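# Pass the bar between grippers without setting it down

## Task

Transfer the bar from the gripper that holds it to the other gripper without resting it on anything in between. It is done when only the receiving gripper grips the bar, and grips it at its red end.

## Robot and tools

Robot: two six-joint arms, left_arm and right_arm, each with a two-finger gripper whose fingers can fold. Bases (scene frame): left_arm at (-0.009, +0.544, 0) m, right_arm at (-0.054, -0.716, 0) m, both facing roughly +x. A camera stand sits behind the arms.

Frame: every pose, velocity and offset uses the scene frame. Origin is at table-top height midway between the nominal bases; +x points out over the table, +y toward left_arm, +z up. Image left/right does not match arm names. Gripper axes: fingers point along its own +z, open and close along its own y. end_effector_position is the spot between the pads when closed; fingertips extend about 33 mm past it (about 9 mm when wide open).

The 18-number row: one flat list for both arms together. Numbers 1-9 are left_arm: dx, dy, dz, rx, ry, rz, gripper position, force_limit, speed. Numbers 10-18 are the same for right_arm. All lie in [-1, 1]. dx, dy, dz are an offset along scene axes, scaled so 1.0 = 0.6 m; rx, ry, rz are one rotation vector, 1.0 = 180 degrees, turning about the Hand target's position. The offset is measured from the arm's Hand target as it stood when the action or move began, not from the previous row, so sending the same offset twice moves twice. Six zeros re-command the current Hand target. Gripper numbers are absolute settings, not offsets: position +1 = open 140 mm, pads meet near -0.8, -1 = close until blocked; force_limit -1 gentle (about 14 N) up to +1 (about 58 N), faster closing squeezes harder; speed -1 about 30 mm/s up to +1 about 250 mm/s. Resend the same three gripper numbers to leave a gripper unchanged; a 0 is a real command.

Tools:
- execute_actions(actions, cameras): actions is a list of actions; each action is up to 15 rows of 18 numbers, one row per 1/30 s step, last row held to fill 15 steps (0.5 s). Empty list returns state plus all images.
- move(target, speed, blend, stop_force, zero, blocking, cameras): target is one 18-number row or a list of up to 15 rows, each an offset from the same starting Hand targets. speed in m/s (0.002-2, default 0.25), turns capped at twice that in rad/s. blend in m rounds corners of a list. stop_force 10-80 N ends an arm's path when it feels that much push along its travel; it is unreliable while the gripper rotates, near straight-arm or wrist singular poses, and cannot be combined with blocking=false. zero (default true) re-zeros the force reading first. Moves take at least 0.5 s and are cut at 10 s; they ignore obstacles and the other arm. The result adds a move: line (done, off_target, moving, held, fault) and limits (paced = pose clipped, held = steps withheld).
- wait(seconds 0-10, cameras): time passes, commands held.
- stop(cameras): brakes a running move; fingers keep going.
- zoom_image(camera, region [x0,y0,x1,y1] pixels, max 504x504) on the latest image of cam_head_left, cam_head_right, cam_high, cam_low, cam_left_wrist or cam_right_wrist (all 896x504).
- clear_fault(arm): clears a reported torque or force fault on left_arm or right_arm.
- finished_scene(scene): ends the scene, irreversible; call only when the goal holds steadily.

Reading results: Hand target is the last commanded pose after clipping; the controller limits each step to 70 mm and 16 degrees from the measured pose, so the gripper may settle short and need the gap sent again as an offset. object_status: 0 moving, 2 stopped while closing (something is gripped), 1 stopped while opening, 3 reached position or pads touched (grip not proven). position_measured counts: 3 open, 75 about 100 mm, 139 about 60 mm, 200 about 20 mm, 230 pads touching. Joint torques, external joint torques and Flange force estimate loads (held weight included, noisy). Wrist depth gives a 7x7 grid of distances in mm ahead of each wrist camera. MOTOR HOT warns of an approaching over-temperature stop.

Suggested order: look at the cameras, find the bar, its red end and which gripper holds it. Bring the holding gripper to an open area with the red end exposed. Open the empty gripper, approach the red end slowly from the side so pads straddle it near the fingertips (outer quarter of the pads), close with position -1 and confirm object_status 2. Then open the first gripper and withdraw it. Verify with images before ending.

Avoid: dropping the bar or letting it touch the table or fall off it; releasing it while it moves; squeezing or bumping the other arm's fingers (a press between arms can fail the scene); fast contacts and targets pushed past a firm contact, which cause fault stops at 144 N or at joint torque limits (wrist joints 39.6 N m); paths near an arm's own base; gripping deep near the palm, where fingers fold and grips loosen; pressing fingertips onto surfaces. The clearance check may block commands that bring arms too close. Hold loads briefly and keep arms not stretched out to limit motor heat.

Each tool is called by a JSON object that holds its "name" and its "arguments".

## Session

{"name": "execute_actions", "arguments": {"actions": []}}

{"name": "zoom_image", "arguments": {"camera": "cam_low", "region": [400, 40, 740, 200]}}

Scene clock: 0.00 s.
left_arm: end_effector_position=(+0.4445, +0.0585, +0.2736) position_measured=201 object_status=3 end_effector_quat_wxyz=(+0.008, -0.679, +0.732, +0.051) | right_arm: end_effector_position=(+0.5959, -0.7137, +0.3220) position_measured=3 object_status=3 end_effector_quat_wxyz=(+0.000, +1.000, +0.001, +0.000)
Joint positions: left_arm=[-0.916 0.259 1.579 0.01 1.407 2.338] | right_arm=[-0.053 0.164 1.605 0 1.373 1.518]
Joint velocities: within noise
Joint torques (N m): no reading
External joint torques (N m): no reading
Flange force (N): no reading
Wrist depth (mm): cam_left_wrist=[- - - - - 374 - / 367 - - 123 - - - / - - - - - - 428 / - - - - 435 433 - / - - - - 112 - - / - - - 113 89 89 500 / - - - - - - -] | cam_right_wrist=[- - - - - 430 433 / - - 422 437 - 446 460 / - - 447 - - 469 - / - 466 - 437 473 491 479 / - 121 490 - - 132 - / - 112 - - - - 91 / - - 513 523 - - -]
Hand target: left_arm +0.4445, +0.0585, +0.2736; -0.008, +0.679, -0.732, -0.051 | right_arm +0.5959, -0.7137, +0.3220; +0.000, +1.000, +0.001, +0.000
Tool commands: left_gripper/position=-0.576471 left_gripper/force_limit=+1.0 left_gripper/speed=+1.0 right_gripper/position=+1.0 right_gripper/force_limit=+1.0 right_gripper/speed=+1.0

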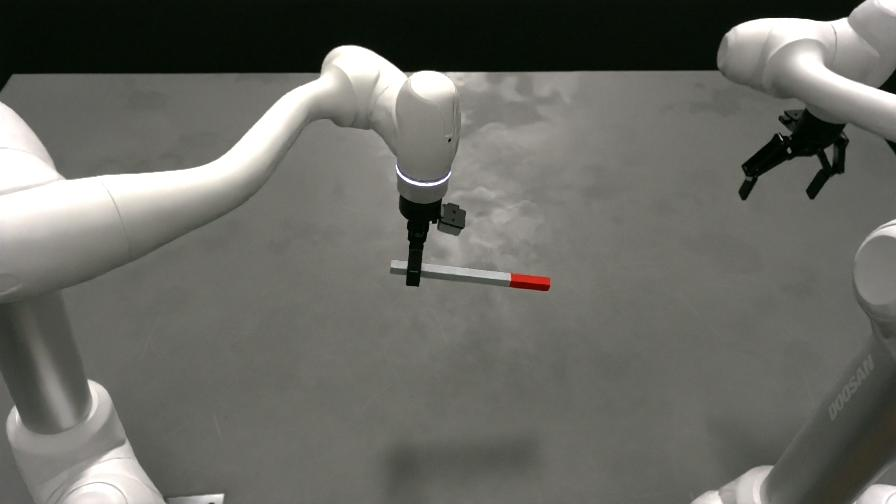

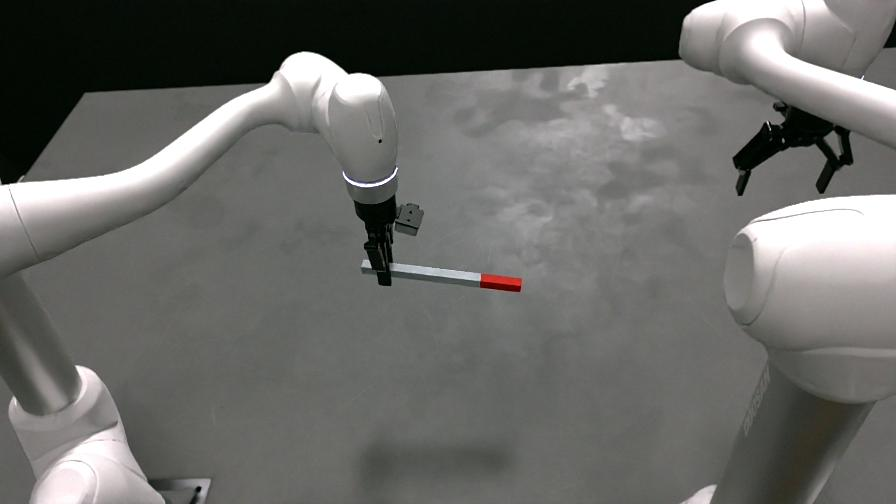

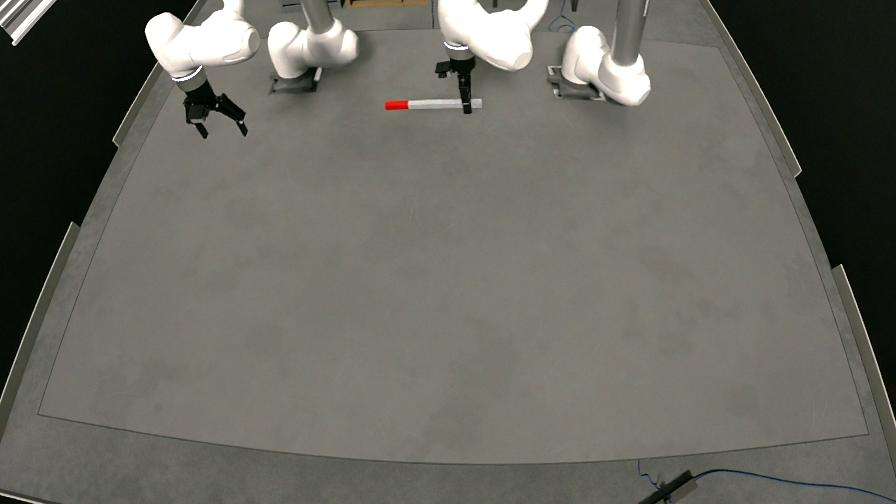

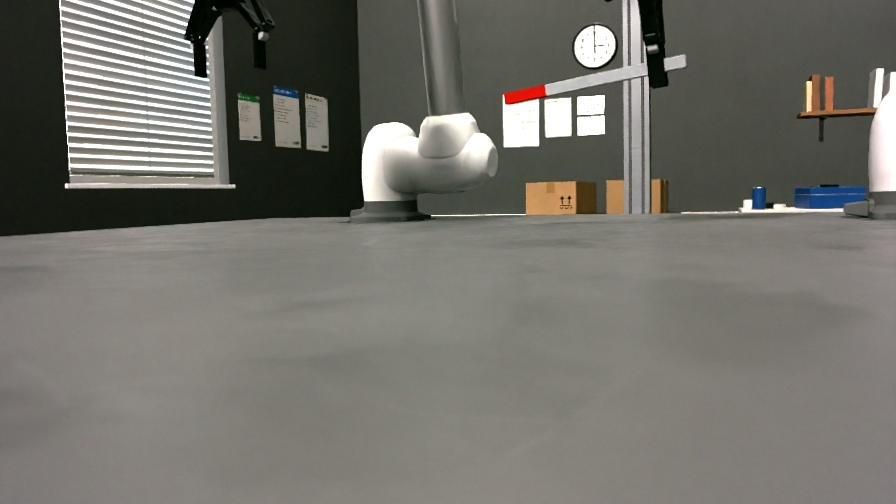

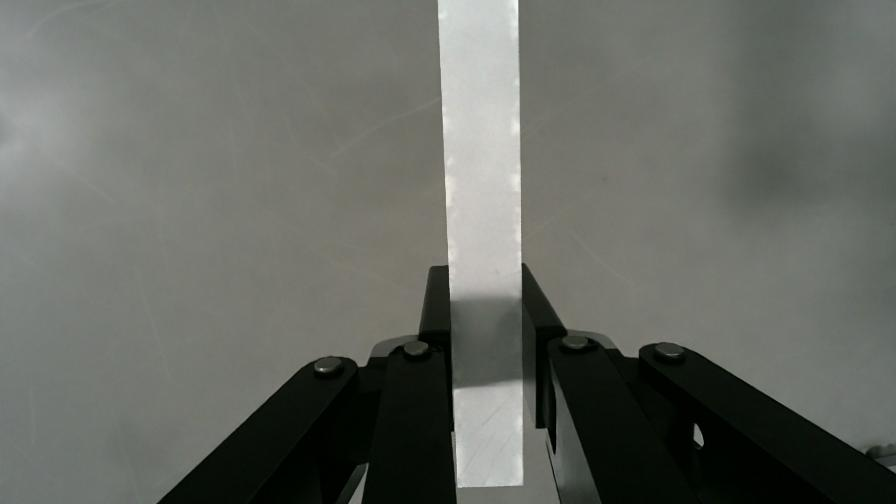

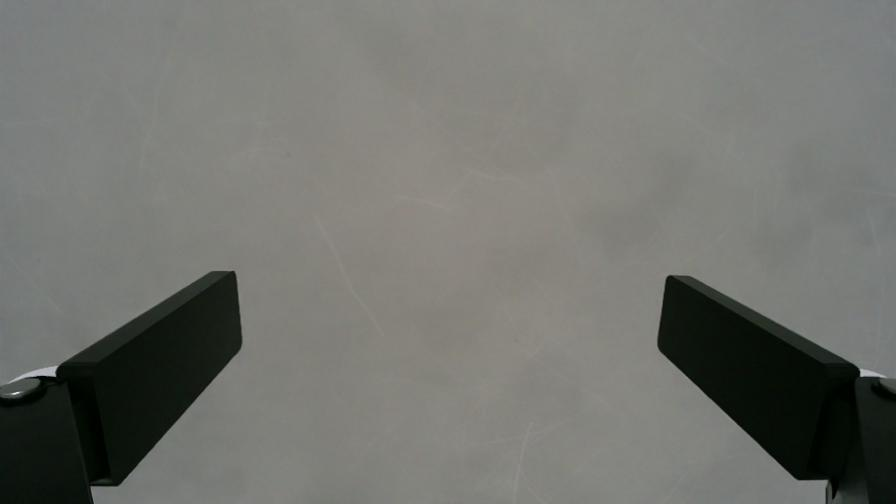

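Scaled by 1.482 from the camera's 896x504 image, which has a finer 1280x720 frame.

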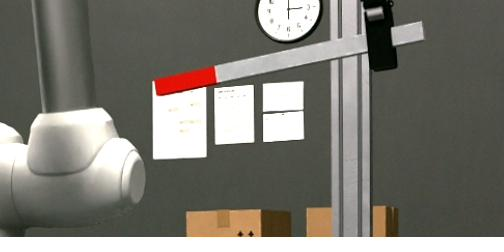

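{"name": "move", "arguments": {"target": [0,0,0,0,0,0,-0.576471,1,1,-0.2765,0.8228,0.0083,0.0345,0.0633,-0.523,-0.08,1,1], "speed": 0.4, "cameras": ["all"]}}

{"name": "zoom_image", "arguments": {"camera": "cam_low", "region": [480, 0, 700, 120]}}

{"name": "zoom_image", "arguments": {"camera": "cam_head_left", "region": [340, 180, 620, 320]}}

Scene clock: 92.37 s.
left_arm: end_effector_position=(+0.4445, +0.0585, +0.2736) position_measured=201 object_status=3 end_effector_quat_wxyz=(+0.008, -0.679, +0.732, +0.051) | right_arm: end_effector_position=(+0.4301, -0.2201, +0.3270) position_measured=139 object_status=3 end_effector_quat_wxyz=(-0.048, +0.676, -0.730, -0.088)
Joint positions: left_arm=[-0.916 0.259 1.579 0.01 1.407 2.338] | right_arm=[0.656 0.181 1.588 0.192 1.297 3.831]
Joint torques (N m): left_arm=[-3.47 -68.93 -40.43 4 0.09 -0.03] | right_arm=[-0.67 -60.75 -44.25 5.17 -0.4 -0.46]
External joint torques (N m): left_arm=[3.66 1.54 -0.17 0.19 0.16 0.03] | right_arm=[0.48 1.62 3.06 -0.6 0.22 0.46]
Flange force (N): left_arm=[-1.8 -5.9 -0.1] | right_arm=[2.0 2.9 4.2]
Wrist depth (mm): cam_left_wrist=[- - - - 387 378 - / - - - - - - - / - - - - - - - / - - - 130 - - - / - - - 132 112 - - / - - - - 94 89 - / - - - - - - -] | cam_right_wrist=[- 389 - 410 - 425 - / - - - - - - 471 / - - 464 - 457 500 - / - 472 472 - 505 554 - / - - 125 527 138 566 587 / - 89 84 583 111 82 616 / - - - 610 - - 68]
Hand target: left_arm +0.4445, +0.0585, +0.2736; -0.008, +0.679, -0.732, -0.051 | right_arm +0.4300, -0.2200, +0.3270; -0.048, +0.676, -0.730, -0.088
Off the commanded pose: left_arm 0.000 m, 0 deg | right_arm 0.000 m, 0 deg.
move: done

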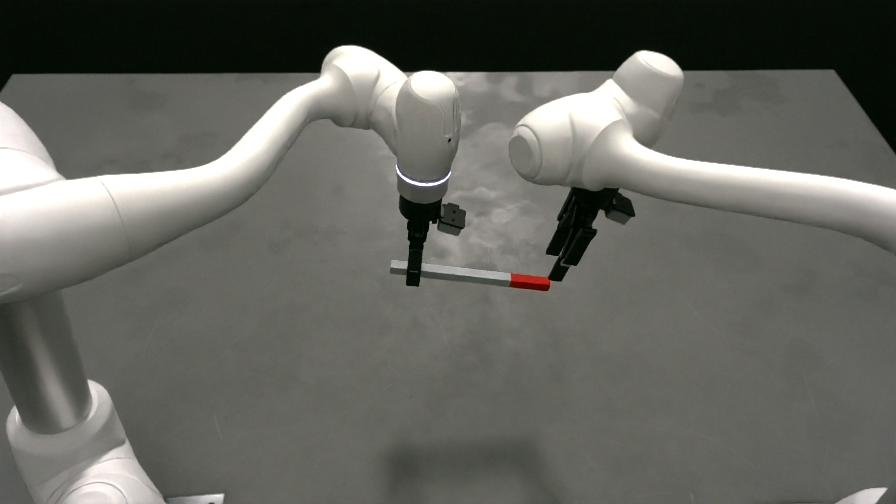

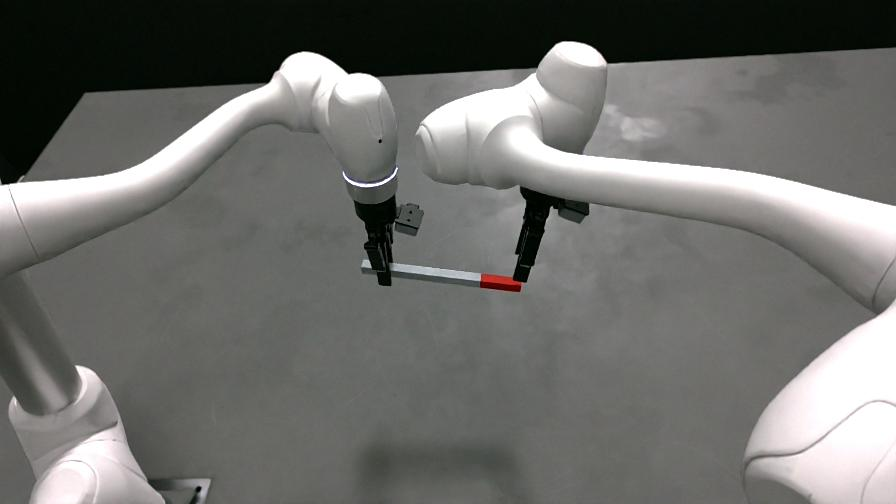

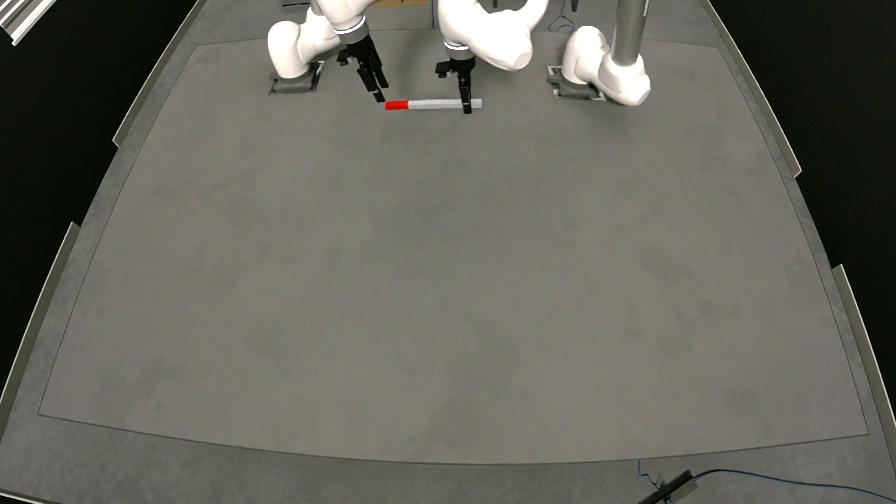

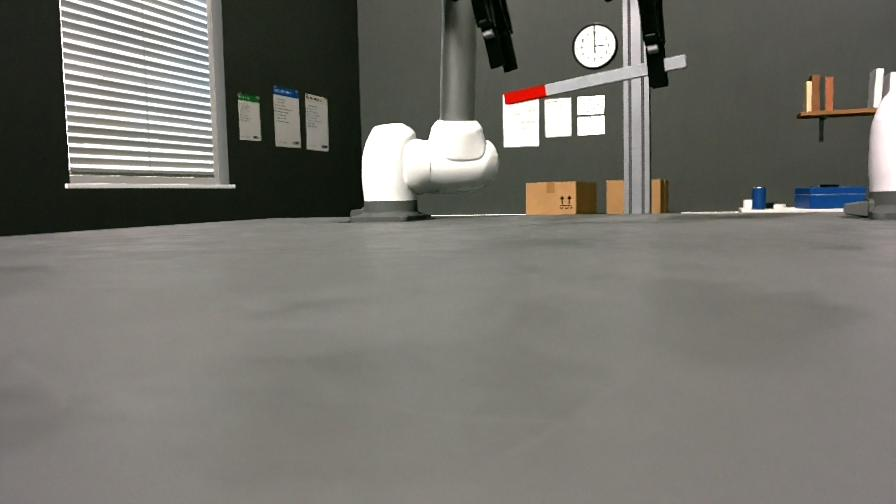

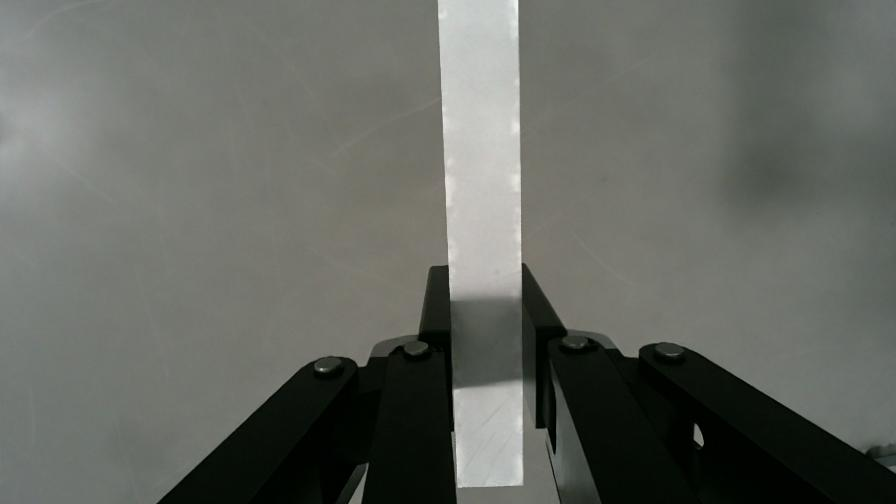

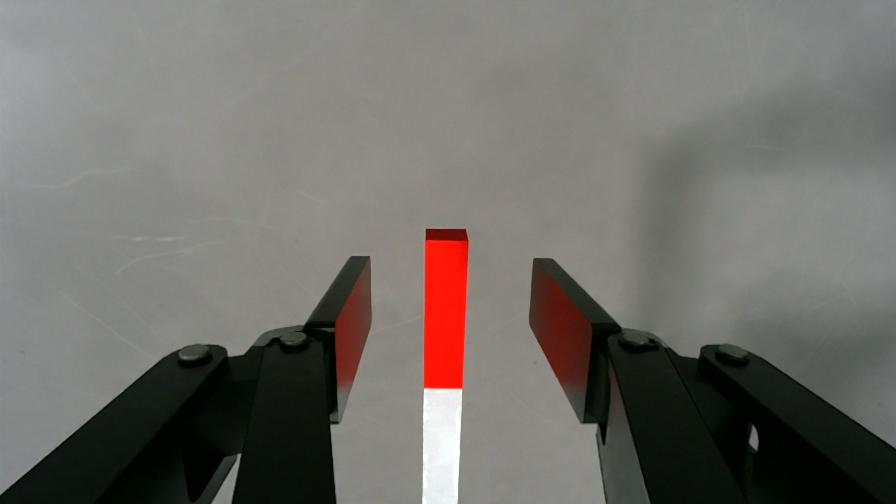

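Scaled by 2.291 from the camera's 896x504 image, which has a finer 1280x720 frame.

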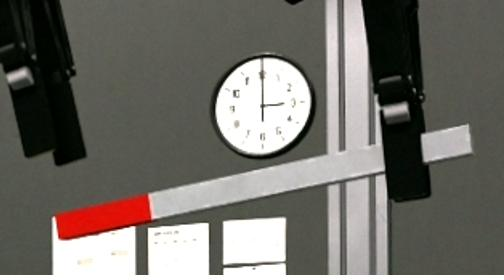

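Scaled by 1.800 from the camera's 896x504 image, which has a finer 1280x720 frame.

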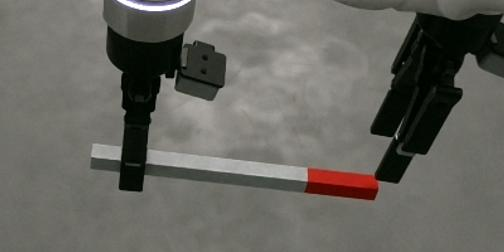

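{"name": "move", "arguments": {"target": [0,0,0,0,0,0,-0.576471,1,1,0.0025,0.0667,-0.0887,0,0,0,-0.08,1,1], "speed": 0.12, "cameras": ["cam_low", "cam_right_wrist", "cam_head_left", "cam_head_right"]}}

{"name": "zoom_image", "arguments": {"camera": "cam_low", "region": [480, 20, 580, 140]}}

Scene clock: 130.43 s.
left_arm: end_effector_position=(+0.4445, +0.0585, +0.2736) position_measured=201 object_status=3 end_effector_quat_wxyz=(+0.008, -0.679, +0.732, +0.051) | right_arm: end_effector_position=(+0.4315, -0.1800, +0.2738) position_measured=139 object_status=3 end_effector_quat_wxyz=(-0.048, +0.676, -0.730, -0.088)
Joint positions: left_arm=[-0.916 0.259 1.579 0.01 1.407 2.338] | right_arm=[0.701 0.245 1.606 0.194 1.207 3.859]
Joint torques (N m): left_arm=[-3.69 -68.47 -40.41 3.99 0.08 -0.02] | right_arm=[-0.54 -66.39 -43.49 4.93 -0.39 -0.42]
External joint torques (N m): left_arm=[3.63 1.04 -0.25 0.19 0.17 0.03] | right_arm=[0.37 1.27 3.03 -0.46 0.2 0.43]
Flange force (N): left_arm=[-2.2 -5.4 -0.3] | right_arm=[2.8 3.2 3.7]
Wrist depth (mm): cam_left_wrist=[355 358 360 119 - - 388 / 353 383 - 122 - - 403 / - 393 - - 414 - 433 / - - 419 - 433 - - / 416 424 - - 445 460 - / 445 - - - 89 91 - / - - - 142 - - -] | cam_right_wrist=[338 - - - 371 384 395 / - 380 - - 399 401 414 / 377 373 - - - - 446 / - - - - - - 473 / - - 125 166 129 514 539 / - 88 89 181 111 82 534 / - - - 187 - - 68]
Hand target: left_arm +0.4445, +0.0585, +0.2736; -0.008, +0.679, -0.732, -0.051 | right_arm +0.4315, -0.1800, +0.2738; -0.048, +0.676, -0.730, -0.088
Off the commanded pose: left_arm 0.000 m, 0 deg | right_arm 0.000 m, 0 deg.
move: done
Images, in order (width x height): cam_head_left 896x504, cam_head_right 896x504, cam_low 896x504, cam_right_wrist 896x504.

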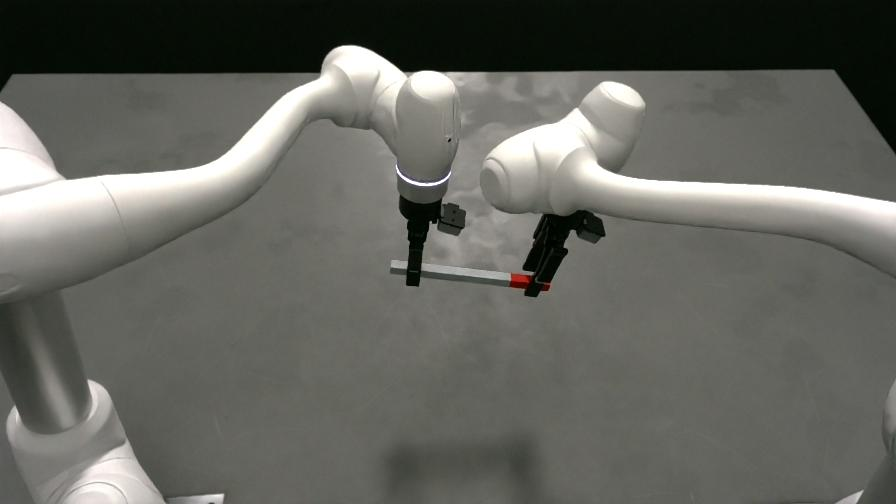

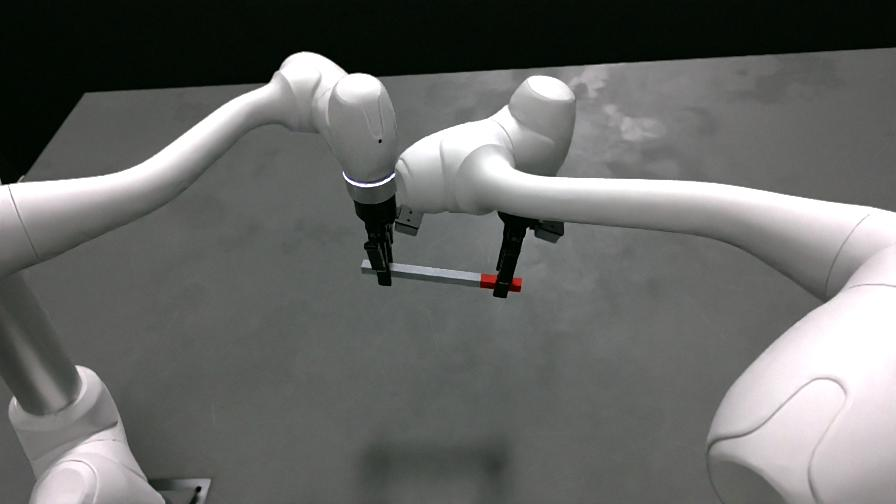

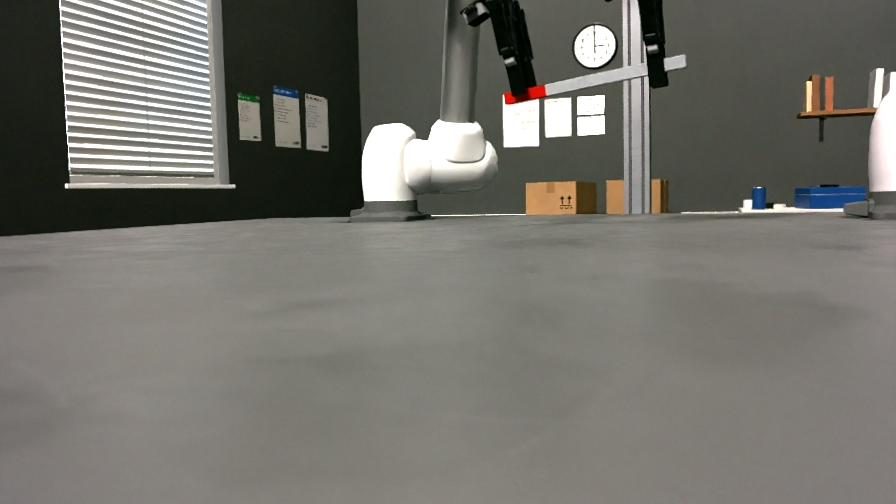

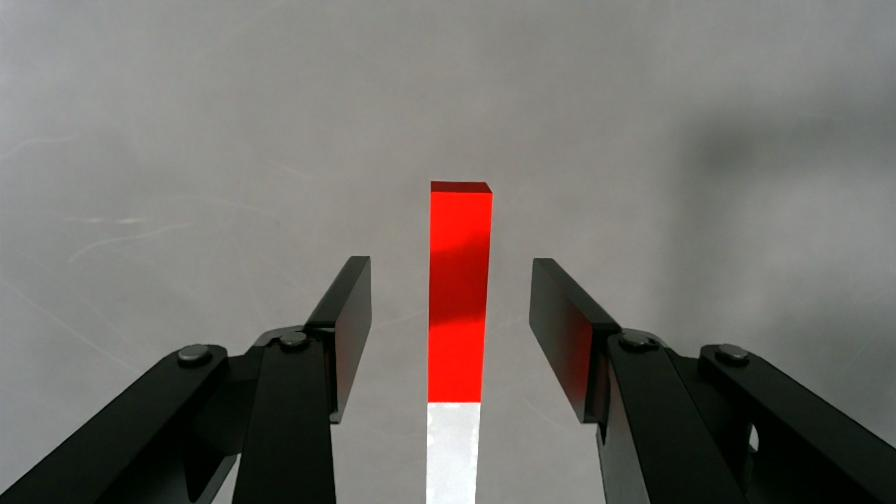

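Scaled by 4.200 from the camera's 896x504 image, which has a finer 1280x720 frame.

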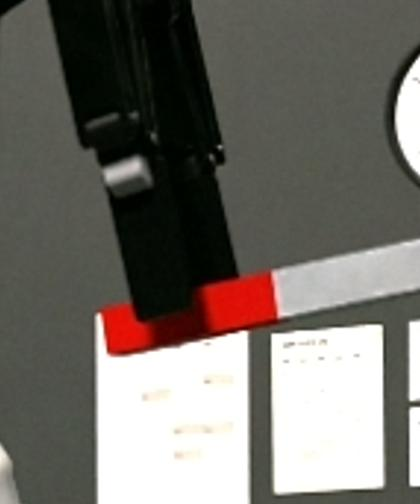

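{"name": "move", "arguments": {"target": [[0,0,0,0,0,0,-0.576471,1,1,-0.0042,0.0002,-0.0143,0,0,0,-0.08,1,1],[0,0,0,0,0,0,-0.576471,1,1,-0.0042,0.0002,-0.0143,0,0,0,-1,1,0]], "speed": 0.1, "cameras": ["cam_low", "cam_right_wrist", "cam_head_left", "cam_left_wrist"]}}

{"name": "zoom_image", "arguments": {"camera": "cam_low", "region": [480, 20, 580, 140]}}

Scene clock: 169.77 s.
left_arm: end_effector_position=(+0.4445, +0.0585, +0.2736) position_measured=201 object_status=3 end_effector_quat_wxyz=(+0.008, -0.679, +0.732, +0.051) | right_arm: end_effector_position=(+0.4290, -0.1799, +0.2652) position_measured=203 object_status=2 end_effector_quat_wxyz=(-0.048, +0.676, -0.730, -0.088)
Joint positions: left_arm=[-0.916 0.259 1.579 0.01 1.407 2.338] | right_arm=[0.703 0.246 1.621 0.195 1.191 3.858]
Joint torques (N m): left_arm=[-3.16 -68.76 -42.88 4.17 -1.57 -0.29] | right_arm=[3.14 -66.53 -42.5 6.08 0.11 -1.02]
External joint torques (N m): left_arm=[3.14 1.52 2.29 0.02 1.81 0.29] | right_arm=[-3.21 1.71 2.39 -1.65 -0.3 1.03]
Flange force (N): left_arm=[-4.3 -2.5 0.7] | right_arm=[4.2 -0.9 2.9]
Wrist depth (mm): cam_left_wrist=[354 - - - - 382 - / - - - - - 397 - / - - - 127 - - - / - 410 - - - - 445 / - 409 - - 111 - - / - - - 113 89 89 - / 464 - - 141 - - -] | cam_right_wrist=[- - - 353 368 - - / 345 - - - 377 - - / - 384 388 - - - - / - - - 147 - 489 - / - - - 153 116 481 - / - - 90 165 90 86 558 / - - - 174 - - 580]
Hand target: left_arm +0.4445, +0.0585, +0.2736; -0.008, +0.679, -0.732, -0.051 | right_arm +0.4290, -0.1799, +0.2652; -0.048, +0.676, -0.730, -0.088
Off the commanded pose: left_arm 0.000 m, 0 deg | right_arm 0.000 m, 0 deg.
move: done
Images, in order (width x height): cam_head_left 896x504, cam_low 896x504, cam_left_wrist 896x504, cam_right_wrist 896x504.

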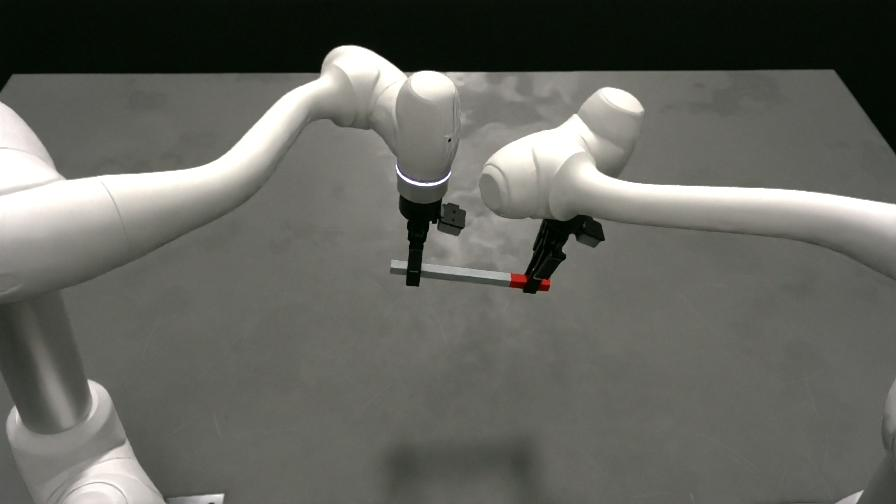

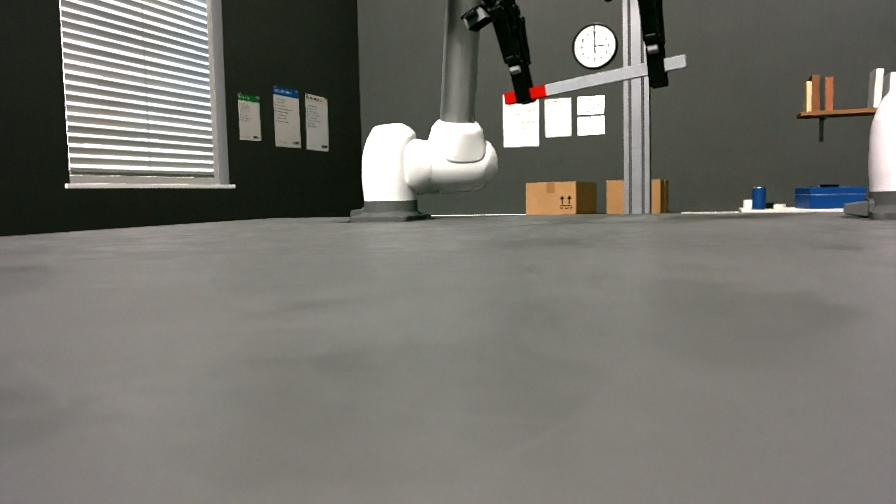

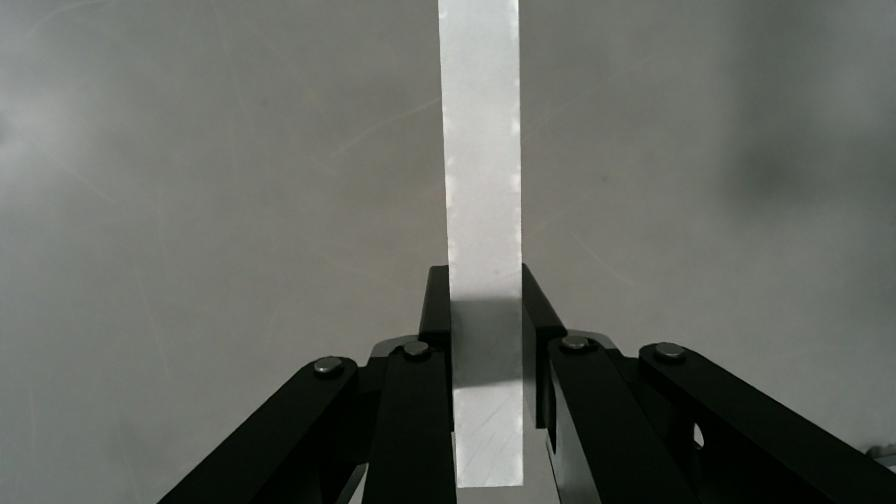

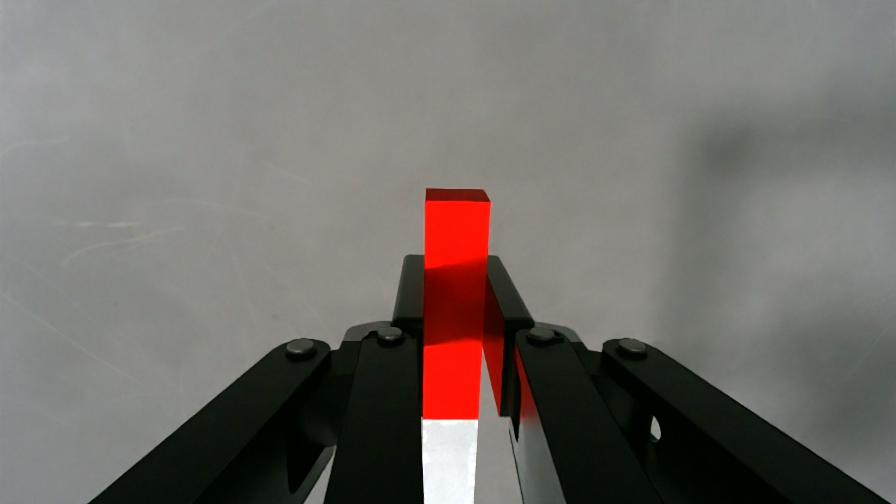

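Scaled by 4.200 from the camera's 896x504 image, which has a finer 1280x720 frame.

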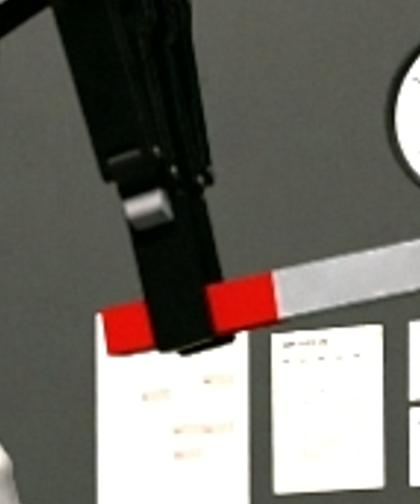

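{"name": "move", "arguments": {"target": [[0,0,0,0,0,0,-0.15,1,-0.7,0,0,0,0,0,0,-1,1,0],[0.0125,0.015,0.2,0,0,0,-0.15,1,-0.7,0,0,0,0,0,0,-1,1,0]], "speed": 0.2, "cameras": ["cam_low", "cam_head_left", "cam_right_wrist"]}}

Scene clock: 190.20 s.
left_arm: end_effector_position=(+0.4520, +0.0675, +0.3937) position_measured=148 object_status=3 end_effector_quat_wxyz=(+0.008, -0.679, +0.732, +0.051) | right_arm: end_effector_position=(+0.4290, -0.1799, +0.2652) position_measured=203 object_status=2 end_effector_quat_wxyz=(-0.048, +0.676, -0.730, -0.088)
Joint positions: left_arm=[-0.899 0.225 1.404 0.011 1.616 2.356] | right_arm=[0.703 0.246 1.621 0.195 1.191 3.858]
Joint torques (N m): left_arm=[-3.7 -64.32 -41.33 4.26 0.12 -0.05] | right_arm=[-0.84 -67.48 -43.82 5.12 -0.49 -0.47]
External joint torques (N m): left_arm=[3.73 -1.05 -0.71 0.09 0.12 0.05] | right_arm=[0.82 2.04 3.54 -0.67 0.31 0.47]
Flange force (N): left_arm=[-4.1 -3.6 -1.4] | right_arm=[2.2 3.5 4.5]
Wrist depth (mm): cam_left_wrist=[- - - - - 500 - / - 489 505 - - 518 - / - 502 520 - 523 538 - / - - - 547 - 560 - / - 560 554 572 140 - - / - 84 94 602 124 91 - / - - 71 - - - -] | cam_right_wrist=[- - - 339 - 367 - / - 351 - - 376 - - / 375 - - 387 - - 453 / 393 399 414 146 - 466 466 / 408 432 435 151 102 505 499 / - - 90 - 90 85 - / - - - 175 - - -]
Hand target: left_arm +0.4520, +0.0675, +0.3936; -0.008, +0.679, -0.732, -0.051 | right_arm +0.4290, -0.1799, +0.2652; -0.048, +0.676, -0.730, -0.088
Off the commanded pose: left_arm 0.000 m, 0 deg | right_arm 0.000 m, 0 deg.
move: done
Images, in order (width x height): cam_head_left 896x504, cam_low 896x504, cam_right_wrist 896x504.

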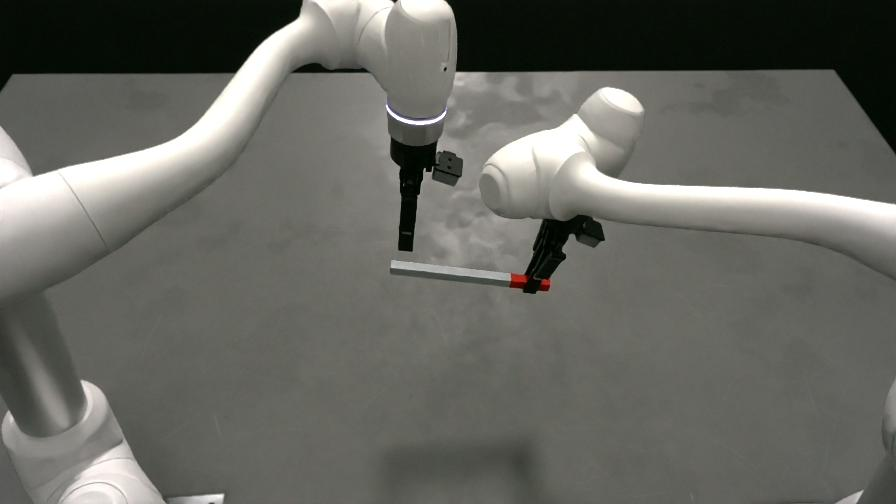

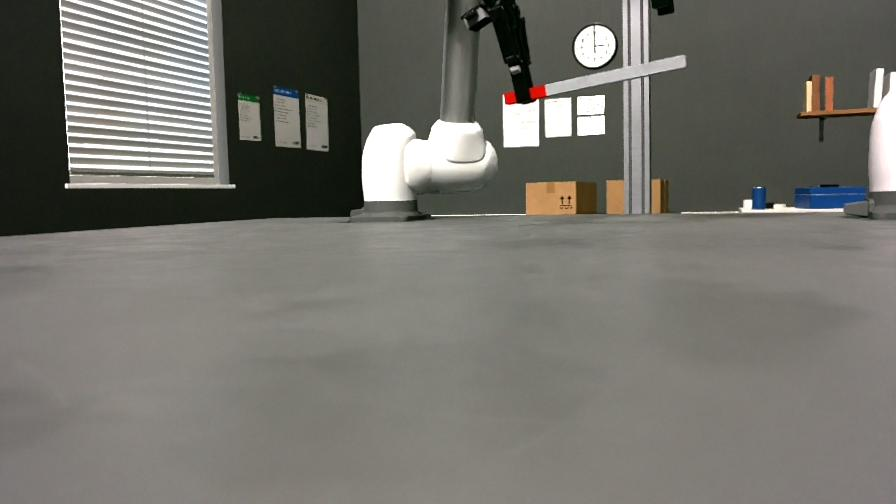

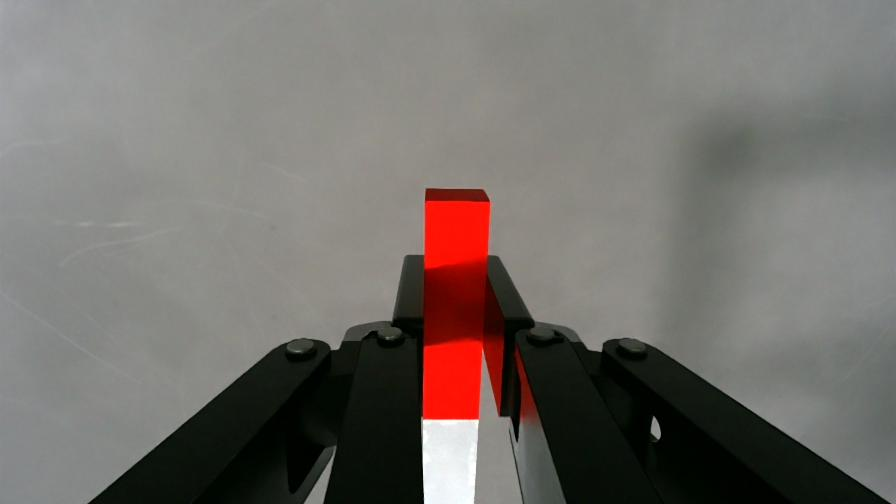

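{"name": "finished_scene", "arguments": {"scene": 2}}

The scene is finished: the task was done.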